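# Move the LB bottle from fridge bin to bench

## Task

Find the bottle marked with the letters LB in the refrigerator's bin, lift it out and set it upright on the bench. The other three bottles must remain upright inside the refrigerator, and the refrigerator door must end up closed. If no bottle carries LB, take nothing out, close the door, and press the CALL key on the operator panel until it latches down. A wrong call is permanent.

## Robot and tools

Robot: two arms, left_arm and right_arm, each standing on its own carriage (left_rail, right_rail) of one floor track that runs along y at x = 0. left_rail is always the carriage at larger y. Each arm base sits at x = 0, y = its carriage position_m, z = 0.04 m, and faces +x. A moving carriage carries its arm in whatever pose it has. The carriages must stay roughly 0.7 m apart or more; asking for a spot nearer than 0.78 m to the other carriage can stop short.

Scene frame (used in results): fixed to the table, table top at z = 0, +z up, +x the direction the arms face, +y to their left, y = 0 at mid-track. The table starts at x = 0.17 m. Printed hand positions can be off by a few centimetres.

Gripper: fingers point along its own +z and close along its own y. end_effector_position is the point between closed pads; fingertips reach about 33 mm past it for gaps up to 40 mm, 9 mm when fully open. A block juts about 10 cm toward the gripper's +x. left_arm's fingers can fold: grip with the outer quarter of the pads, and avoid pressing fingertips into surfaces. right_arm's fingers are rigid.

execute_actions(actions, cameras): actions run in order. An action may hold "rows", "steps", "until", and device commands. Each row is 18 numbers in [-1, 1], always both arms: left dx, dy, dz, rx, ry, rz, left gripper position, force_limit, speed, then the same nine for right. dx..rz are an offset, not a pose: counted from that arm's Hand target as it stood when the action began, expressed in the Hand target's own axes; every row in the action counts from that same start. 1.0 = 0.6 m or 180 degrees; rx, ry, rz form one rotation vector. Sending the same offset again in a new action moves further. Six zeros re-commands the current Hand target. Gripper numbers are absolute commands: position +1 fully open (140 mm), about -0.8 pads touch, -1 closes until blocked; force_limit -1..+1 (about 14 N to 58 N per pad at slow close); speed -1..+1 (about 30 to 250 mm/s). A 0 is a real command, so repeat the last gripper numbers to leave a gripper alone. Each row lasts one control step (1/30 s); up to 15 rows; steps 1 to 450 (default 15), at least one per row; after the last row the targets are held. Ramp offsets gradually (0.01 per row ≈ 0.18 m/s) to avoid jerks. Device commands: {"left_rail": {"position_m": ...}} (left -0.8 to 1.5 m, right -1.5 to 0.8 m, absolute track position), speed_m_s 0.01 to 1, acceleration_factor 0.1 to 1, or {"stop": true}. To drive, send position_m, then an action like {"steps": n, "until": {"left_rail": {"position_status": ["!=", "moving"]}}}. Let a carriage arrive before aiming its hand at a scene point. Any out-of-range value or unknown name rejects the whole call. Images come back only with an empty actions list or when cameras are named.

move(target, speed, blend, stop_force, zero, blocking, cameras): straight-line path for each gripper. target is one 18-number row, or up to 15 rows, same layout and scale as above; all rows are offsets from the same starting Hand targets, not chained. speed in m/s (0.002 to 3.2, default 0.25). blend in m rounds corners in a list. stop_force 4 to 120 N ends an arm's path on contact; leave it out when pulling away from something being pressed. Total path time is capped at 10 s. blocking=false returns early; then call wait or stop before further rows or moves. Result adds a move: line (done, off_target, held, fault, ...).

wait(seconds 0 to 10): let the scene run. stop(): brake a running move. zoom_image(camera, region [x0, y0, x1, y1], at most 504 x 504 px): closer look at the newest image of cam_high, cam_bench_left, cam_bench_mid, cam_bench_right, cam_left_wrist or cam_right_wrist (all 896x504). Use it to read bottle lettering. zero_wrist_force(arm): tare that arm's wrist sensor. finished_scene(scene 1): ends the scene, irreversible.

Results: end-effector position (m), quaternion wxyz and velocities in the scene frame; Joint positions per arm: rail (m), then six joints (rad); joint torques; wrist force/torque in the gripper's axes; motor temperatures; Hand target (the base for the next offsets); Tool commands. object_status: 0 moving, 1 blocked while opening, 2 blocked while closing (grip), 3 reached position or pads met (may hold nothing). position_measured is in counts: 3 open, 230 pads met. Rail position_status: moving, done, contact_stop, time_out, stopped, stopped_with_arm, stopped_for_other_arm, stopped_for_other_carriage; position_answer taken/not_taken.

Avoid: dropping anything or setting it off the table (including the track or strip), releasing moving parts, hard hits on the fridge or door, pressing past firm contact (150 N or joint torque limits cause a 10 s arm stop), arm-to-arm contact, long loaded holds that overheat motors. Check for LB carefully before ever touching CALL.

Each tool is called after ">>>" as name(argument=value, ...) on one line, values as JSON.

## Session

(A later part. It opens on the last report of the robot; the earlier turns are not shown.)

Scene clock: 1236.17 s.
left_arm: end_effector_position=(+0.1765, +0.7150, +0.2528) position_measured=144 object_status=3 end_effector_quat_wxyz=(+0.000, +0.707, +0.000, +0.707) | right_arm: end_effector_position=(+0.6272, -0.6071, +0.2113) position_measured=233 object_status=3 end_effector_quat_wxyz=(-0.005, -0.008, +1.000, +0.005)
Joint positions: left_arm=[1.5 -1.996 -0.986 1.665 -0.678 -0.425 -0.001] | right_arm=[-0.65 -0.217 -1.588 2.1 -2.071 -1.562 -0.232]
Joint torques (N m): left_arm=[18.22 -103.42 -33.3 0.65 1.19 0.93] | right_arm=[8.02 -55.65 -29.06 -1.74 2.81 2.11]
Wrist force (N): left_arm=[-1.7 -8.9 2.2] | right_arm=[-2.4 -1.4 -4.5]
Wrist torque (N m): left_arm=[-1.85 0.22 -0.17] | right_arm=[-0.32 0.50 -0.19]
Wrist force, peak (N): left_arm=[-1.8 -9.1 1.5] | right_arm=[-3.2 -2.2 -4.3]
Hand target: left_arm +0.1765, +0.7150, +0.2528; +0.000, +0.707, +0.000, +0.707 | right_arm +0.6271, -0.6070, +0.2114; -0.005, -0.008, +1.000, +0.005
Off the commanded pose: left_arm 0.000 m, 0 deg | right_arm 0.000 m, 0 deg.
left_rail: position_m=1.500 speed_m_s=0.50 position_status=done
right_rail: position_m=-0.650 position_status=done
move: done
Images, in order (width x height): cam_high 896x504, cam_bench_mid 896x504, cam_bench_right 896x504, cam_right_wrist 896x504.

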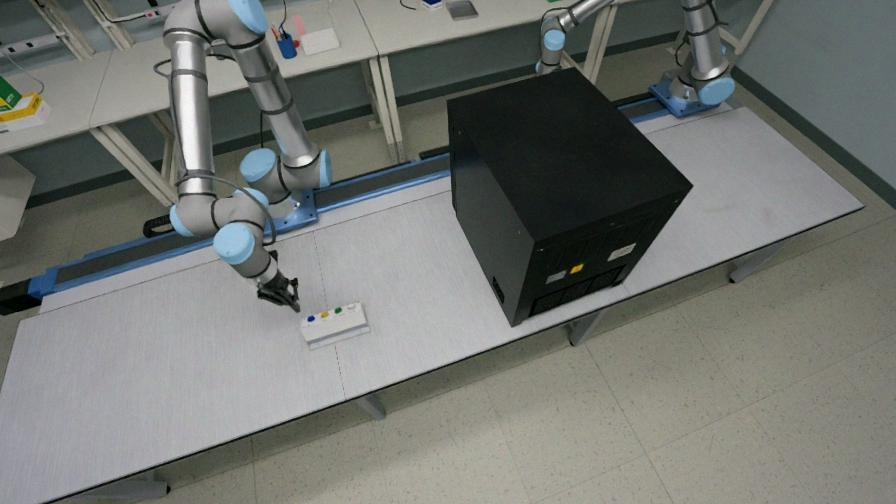

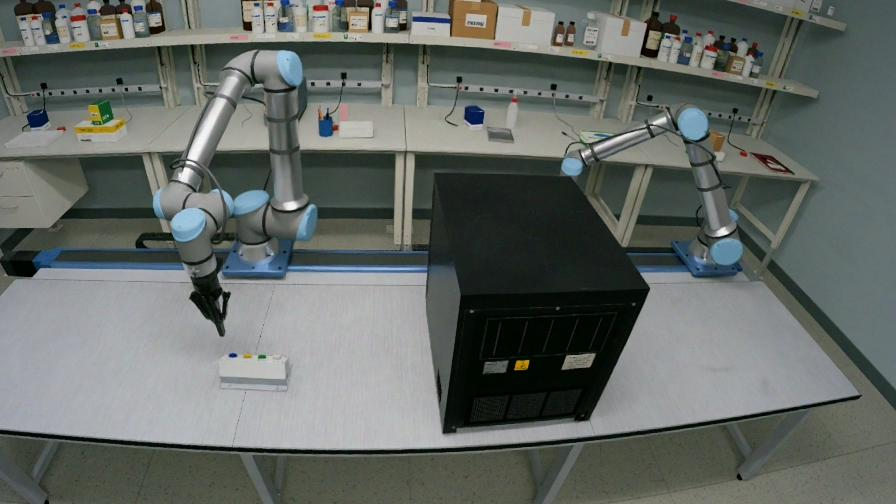

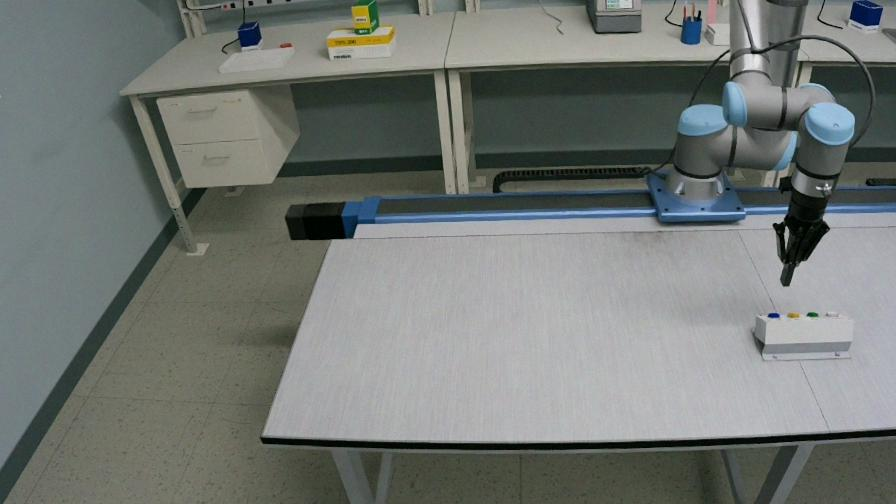

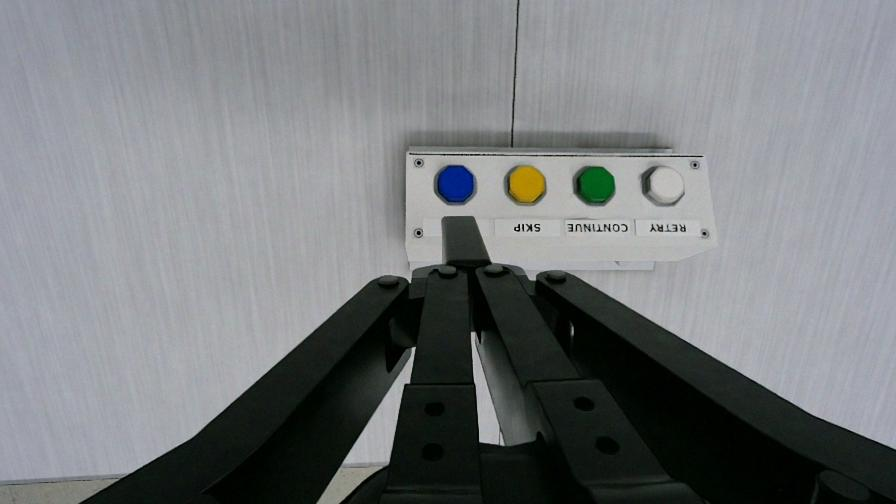

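>>> move(target=[0,0,0,0,0,0,-0.12,1,-0.9,-0.005,-0.002,0.137,0,0,0,-1,-1,0], speed=0.12, stop_force=10, cameras=["cam_right_wrist","cam_high","cam_bench_mid"])

>>> zoom_image(camera="cam_bench_mid", region=[190, 320, 310, 400])

>>> zoom_image(camera="cam_high", region=[270, 280, 390, 360])

>>> zoom_image(camera="cam_right_wrist", region=[350, 100, 650, 300])

Scene clock: 1248.53 s.
left_arm: end_effector_position=(+0.1765, +0.7150, +0.2528) position_measured=144 object_status=3 end_effector_quat_wxyz=(+0.000, +0.707, +0.000, +0.707) | right_arm: end_effector_position=(+0.6293, -0.6073, +0.1291) position_measured=233 object_status=3 end_effector_quat_wxyz=(-0.005, -0.008, +1.000, +0.005)
Joint positions: left_arm=[1.5 -1.996 -0.986 1.665 -0.678 -0.425 -0.001] | right_arm=[-0.65 -0.217 -1.495 2.178 -2.241 -1.562 -0.232]
Joint torques (N m): left_arm=[18.19 -103.65 -32.68 0.65 1.14 0.71] | right_arm=[10.62 -30.9 -26.3 -7.55 2.59 2.37]
Wrist force (N): left_arm=[-1.6 -8.5 2.2] | right_arm=[-1.9 -2.0 -4.3]
Wrist torque (N m): left_arm=[-1.77 0.21 -0.17] | right_arm=[-0.45 0.39 -0.20]
Wrist force, peak (N): left_arm=[-1.6 -9.0 2.1] | right_arm=[-2.0 -1.9 -6.2]
Hand target: left_arm +0.1765, +0.7150, +0.2528; +0.000, +0.707, +0.000, +0.707 | right_arm +0.6293, -0.6073, +0.1291; -0.005, -0.008, +1.000, +0.005
Off the commanded pose: left_arm 0.000 m, 0 deg | right_arm 0.000 m, 0 deg.
left_rail: position_m=1.500 speed_m_s=0.50 position_status=done
right_rail: position_m=-0.650 position_status=done
move: done
Images, in order (width x height): cam_high 896x504, cam_bench_mid 896x504, cam_right_wrist 896x504.

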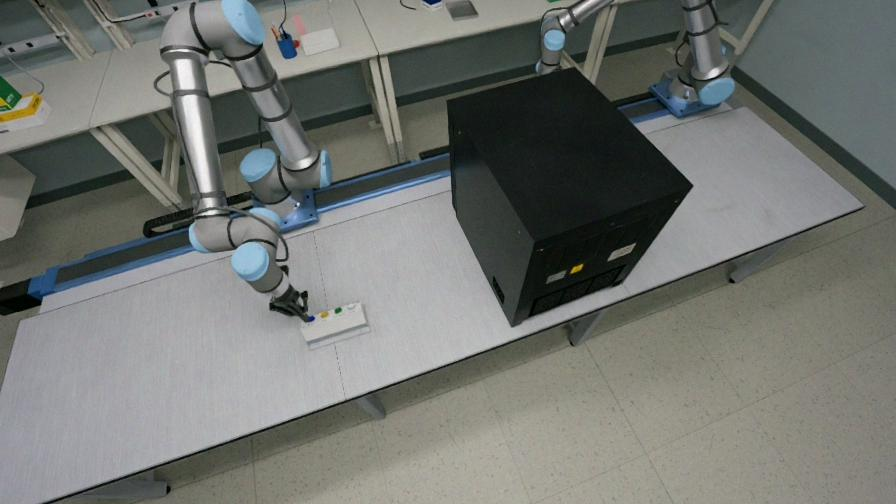

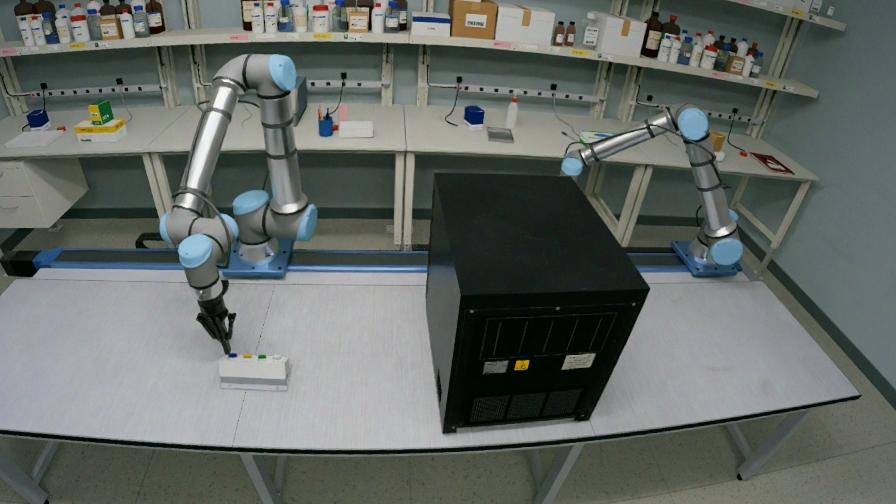

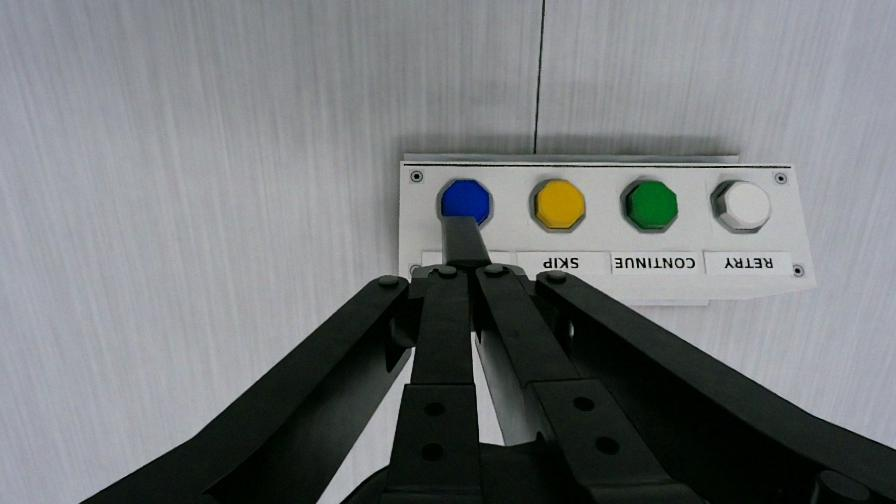

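Scaled by 4.200 from the camera's 896x504 image, which has a finer 1280x720 frame.

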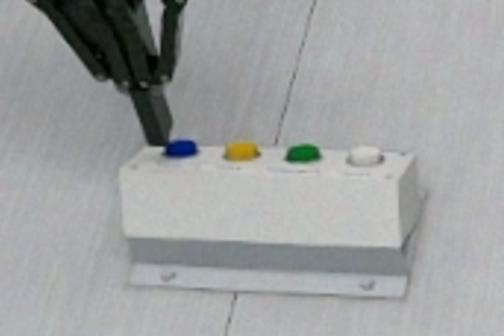

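Scaled by 4.200 from the camera's 896x504 image, which has a finer 1280x720 frame.

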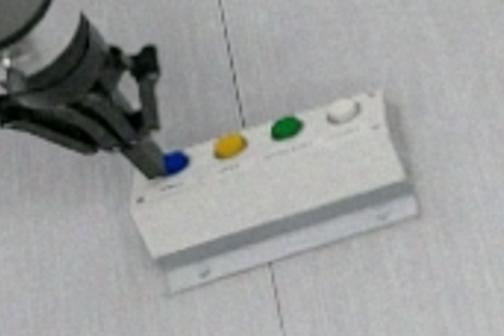

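Scaled by 1.680 from the camera's 896x504 image, which has a finer 1280x720 frame.

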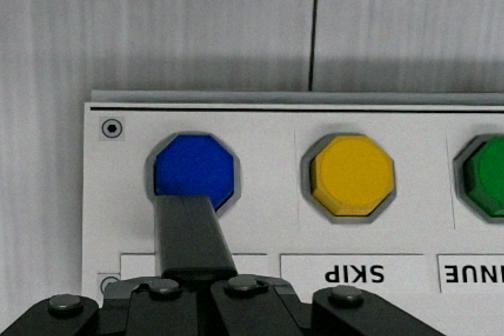

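>>> move(target=[0,0,0,0,0,0,-0.12,1,-0.9,0.003,0.005,0.1,0,0,0,-1,-1,0], speed=0.015, stop_force=15, cameras=["cam_right_wrist"])

>>> zoom_image(camera="cam_right_wrist", region=[350, 100, 650, 300])

Scene clock: 1255.47 s.
left_arm: end_effector_position=(+0.1765, +0.7150, +0.2528) position_measured=144 object_status=3 end_effector_quat_wxyz=(+0.000, +0.707, +0.000, +0.707) | right_arm: end_effector_position=(+0.6285, -0.6061, +0.1093) position_measured=233 object_status=3 end_effector_quat_wxyz=(-0.005, -0.008, +1.000, +0.005)
Joint positions: left_arm=[1.5 -1.996 -0.986 1.665 -0.678 -0.425 -0.001] | right_arm=[-0.65 -0.215 -1.471 2.196 -2.284 -1.562 -0.23]
Joint torques (N m): left_arm=[16.87 -106.15 -33.46 1.25 1.71 0.55] | right_arm=[-8.19 -54.36 -41.23 -1.64 2.28 -2.69]
Wrist force (N): left_arm=[-1.5 -8.6 1.8] | right_arm=[3.8 -3.4 -19.5]
Wrist torque (N m): left_arm=[-1.78 0.18 -0.18] | right_arm=[-0.30 0.41 -0.15]
Wrist force, peak (N): left_arm=[-1.4 -9.1 2.4] | right_arm=[17.9 -1.6 -51.6]
Hand target: left_arm +0.1765, +0.7150, +0.2528; +0.000, +0.707, +0.000, +0.707 | right_arm +0.6285, -0.6061, +0.1093; -0.005, -0.008, +1.000, +0.005 (not the last commanded pose)
Off the commanded pose: left_arm 0.000 m, 0 deg | right_arm 0.040 m, 0 deg.
left_rail: position_m=1.500 speed_m_s=0.50 position_status=done
right_rail: position_m=-0.650 position_status=done
move: contact (right_arm)
Images, in order (width x height): cam_right_wrist 896x504.

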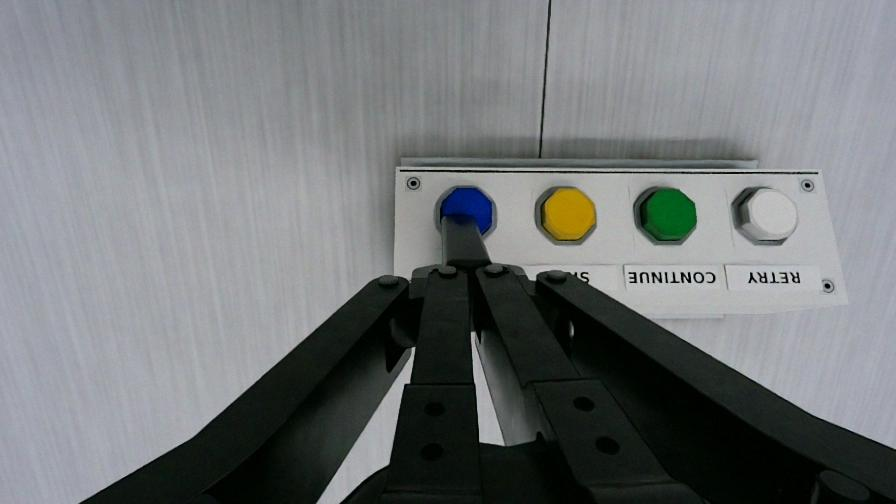

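Scaled by 1.680 from the camera's 896x504 image, which has a finer 1280x720 frame.

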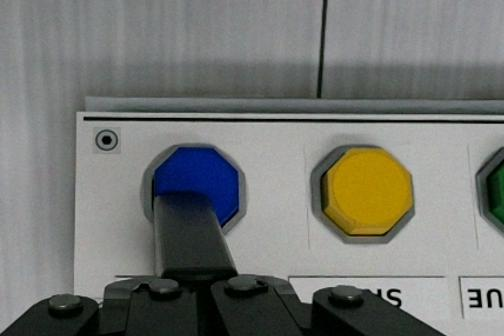

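>>> move(target=[[0,0,0,0,0,0,-0.12,1,-0.9,0,0,-0.025,0,0,0,-1,-1,0],[0,0,0,0,0,0,-0.12,1,-0.9,0.018,0.003,-0.025,0,0,0,-1,-1,0]], speed=0.06, cameras=["cam_right_wrist"])

>>> zoom_image(camera="cam_right_wrist", region=[350, 100, 650, 300])

Scene clock: 1261.07 s.
left_arm: end_effector_position=(+0.1765, +0.7150, +0.2528) position_measured=144 object_status=3 end_effector_quat_wxyz=(+0.000, +0.707, +0.000, +0.707) | right_arm: end_effector_position=(+0.6180, -0.6046, +0.1245) position_measured=233 object_status=3 end_effector_quat_wxyz=(-0.005, -0.008, +1.000, +0.005)
Joint positions: left_arm=[1.5 -1.996 -0.986 1.665 -0.678 -0.425 -0.001] | right_arm=[-0.65 -0.216 -1.507 2.202 -2.253 -1.562 -0.232]
Joint torques (N m): left_arm=[17.29 -104.53 -32.34 1.21 1.68 0.73] | right_arm=[-10.61 -59.3 -27.01 -7.4 0.9 -2.79]
Wrist force (N): left_arm=[-1.7 -8.6 2.1] | right_arm=[-1.2 -3.0 -3.9]
Wrist torque (N m): left_arm=[-1.79 0.24 -0.17] | right_arm=[-0.68 0.22 0.01]
Wrist force, peak (N): left_arm=[-1.5 -9.0 1.9] | right_arm=[3.8 -3.5 -19.5]
Hand target: left_arm +0.1765, +0.7150, +0.2528; +0.000, +0.707, +0.000, +0.707 | right_arm +0.6178, -0.6046, +0.1245; -0.005, -0.008, +1.000, +0.005
Off the commanded pose: left_arm 0.000 m, 0 deg | right_arm 0.000 m, 0 deg.
left_rail: position_m=1.500 speed_m_s=0.50 position_status=done
right_rail: position_m=-0.650 position_status=done
move: done
Images, in order (width x height): cam_right_wrist 896x504.

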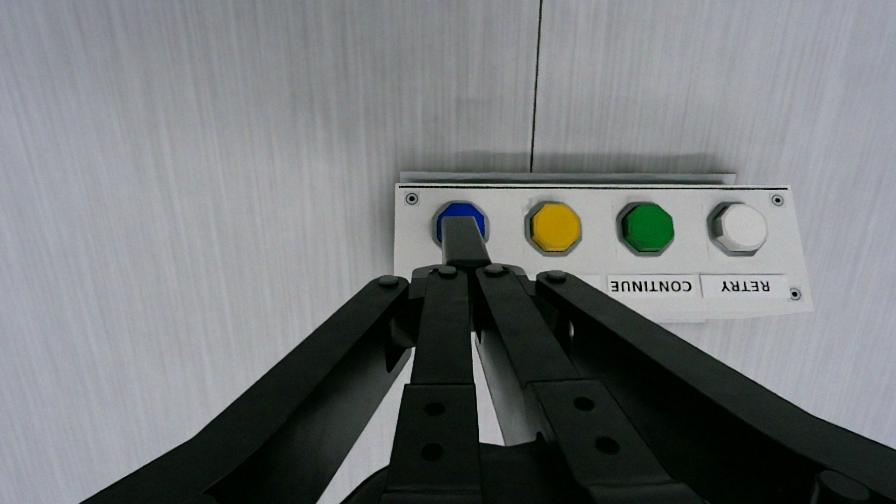

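Scaled by 1.680 from the camera's 896x504 image, which has a finer 1280x720 frame.

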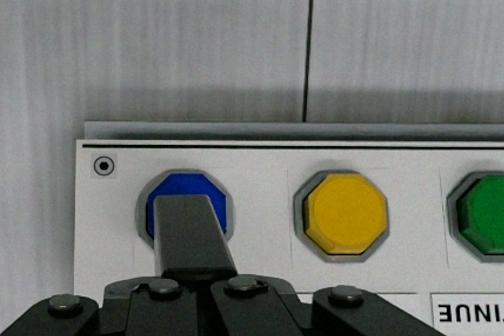

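>>> move(target=[0,0,0,0,0,0,-0.12,1,-0.9,0.002,0,0.06,0,0,0,-1,-1,0], speed=0.01, stop_force=25, cameras=["cam_right_wrist"])

>>> zoom_image(camera="cam_right_wrist", region=[350, 100, 650, 300])

>>> move(target=[[0,0,0,0,0,0,-0.12,1,-0.9,0,0,-0.03,0,0,0,-1,-1,0],[0,0,0,0,0,0,-0.12,1,-0.9,-0.04,0,-0.1,0,0,0,-1,-1,0]], speed=[0.04,0.12], cameras=["cam_right_wrist","cam_bench_mid"])

>>> zoom_image(camera="cam_right_wrist", region=[350, 80, 650, 280])

>>> zoom_image(camera="cam_bench_mid", region=[190, 320, 310, 400])

Scene clock: 1270.17 s.
left_arm: end_effector_position=(+0.1765, +0.7150, +0.2528) position_measured=144 object_status=3 end_effector_quat_wxyz=(+0.000, +0.707, +0.000, +0.707) | right_arm: end_effector_position=(+0.6169, -0.6044, +0.1042) position_measured=233 object_status=3 end_effector_quat_wxyz=(-0.005, -0.008, +1.000, +0.005)
Joint positions: left_arm=[1.5 -1.996 -0.986 1.665 -0.678 -0.425 -0.001] | right_arm=[-0.65 -0.216 -1.482 2.221 -2.297 -1.562 -0.232]
Joint torques (N m): left_arm=[16.81 -105.71 -33.62 1.1 1.44 0.2] | right_arm=[0.5 -44.84 -34.57 -0.52 -0.81 0.24]
Wrist force (N): left_arm=[-1.7 -8.8 1.7] | right_arm=[4.1 -1.5 -30.6]
Wrist torque (N m): left_arm=[-1.84 0.23 -0.18] | right_arm=[-0.74 -0.04 -0.01]
Wrist force, peak (N): left_arm=[-1.6 -9.0 1.9] | right_arm=[9.3 -0.8 -47.2]
Hand target: left_arm +0.1765, +0.7150, +0.2528; +0.000, +0.707, +0.000, +0.707 | right_arm +0.6170, -0.6044, +0.1042; -0.005, -0.008, +1.000, +0.005 (not the last commanded pose)
Off the commanded pose: left_arm 0.000 m, 0 deg | right_arm 0.016 m, 0 deg.
left_rail: position_m=1.500 speed_m_s=0.50 position_status=done
right_rail: position_m=-0.650 position_status=done
move: contact (right_arm)
Images, in order (width x height): cam_right_wrist 896x504.

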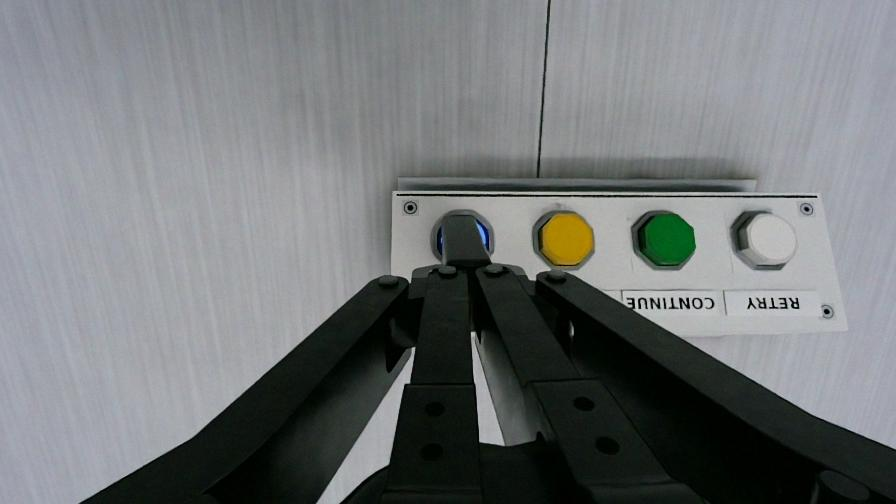

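Scaled by 1.680 from the camera's 896x504 image, which has a finer 1280x720 frame.

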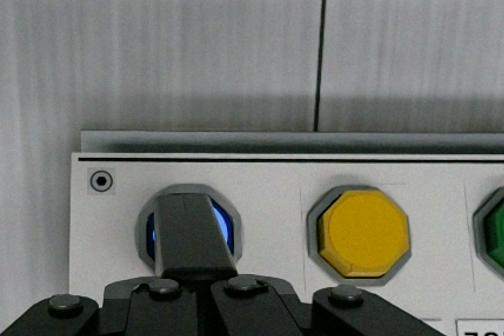

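Scene clock: 1271.83 s.
left_arm: end_effector_position=(+0.1765, +0.7150, +0.2528) position_measured=144 object_status=3 end_effector_quat_wxyz=(+0.000, +0.707, +0.000, +0.707) | right_arm: end_effector_position=(+0.6415, -0.6047, +0.1639) position_measured=233 object_status=3 end_effector_quat_wxyz=(-0.005, -0.008, +1.000, +0.005)
Joint positions: left_arm=[1.5 -1.996 -0.986 1.665 -0.678 -0.425 -0.001] | right_arm=[-0.65 -0.208 -1.516 2.125 -2.167 -1.562 -0.224]
Joint torques (N m): left_arm=[16.05 -106.92 -32.82 0.71 1.31 0.52] | right_arm=[10.37 -61.42 -48.61 -1.99 1.5 2.65]
Wrist force (N): left_arm=[-1.8 -8.6 2.0] | right_arm=[-0.5 -2.8 -3.5]
Wrist torque (N m): left_arm=[-1.79 0.24 -0.17] | right_arm=[-0.63 0.06 -0.19]
Wrist force, peak (N): left_arm=[-1.7 -8.8 2.3] | right_arm=[4.0 -1.7 -30.8]
Hand target: left_arm +0.1765, +0.7150, +0.2528; +0.000, +0.707, +0.000, +0.707 | right_arm +0.6415, -0.6047, +0.1640; -0.005, -0.008, +1.000, +0.005
Off the commanded pose: left_arm 0.000 m, 0 deg | right_arm 0.000 m, 0 deg.
left_rail: position_m=1.500 speed_m_s=0.50 position_status=done
right_rail: position_m=-0.650 position_status=done
move: done
Images, in order (width x height): cam_bench_mid 896x504, cam_right_wrist 896x504.

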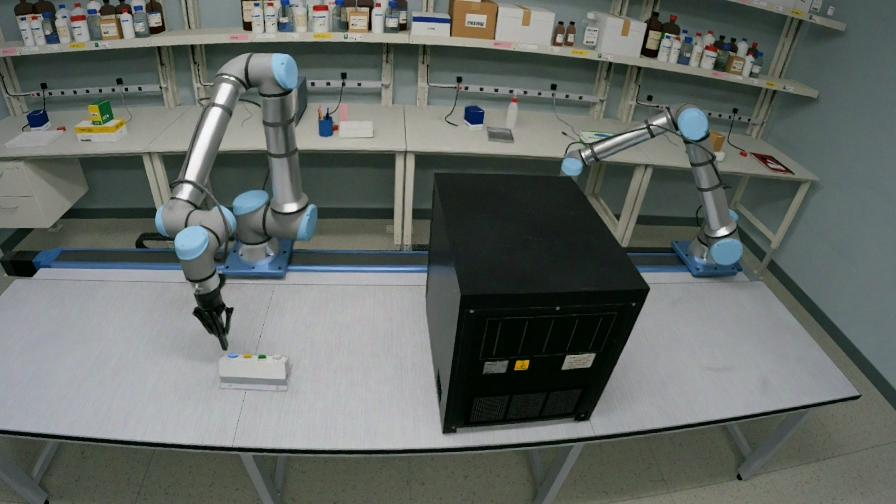

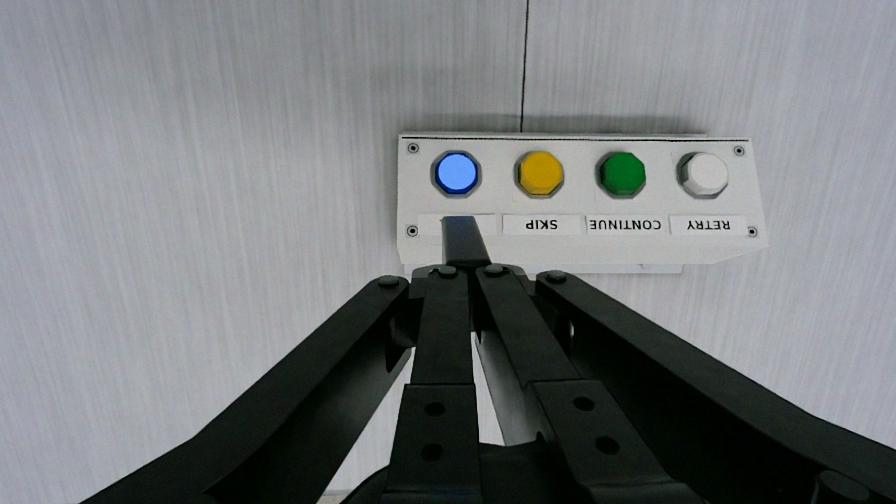

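Scaled by 1.680 from the camera's 896x504 image, which has a finer 1280x720 frame.

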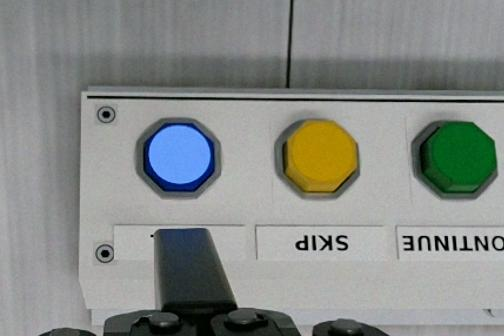

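Scaled by 4.200 from the camera's 896x504 image, which has a finer 1280x720 frame.

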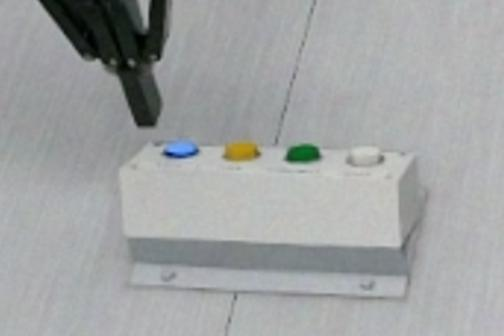

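Lit and latched in; nothing touching.

>>> finished_scene()

The scene is finished: the task was done.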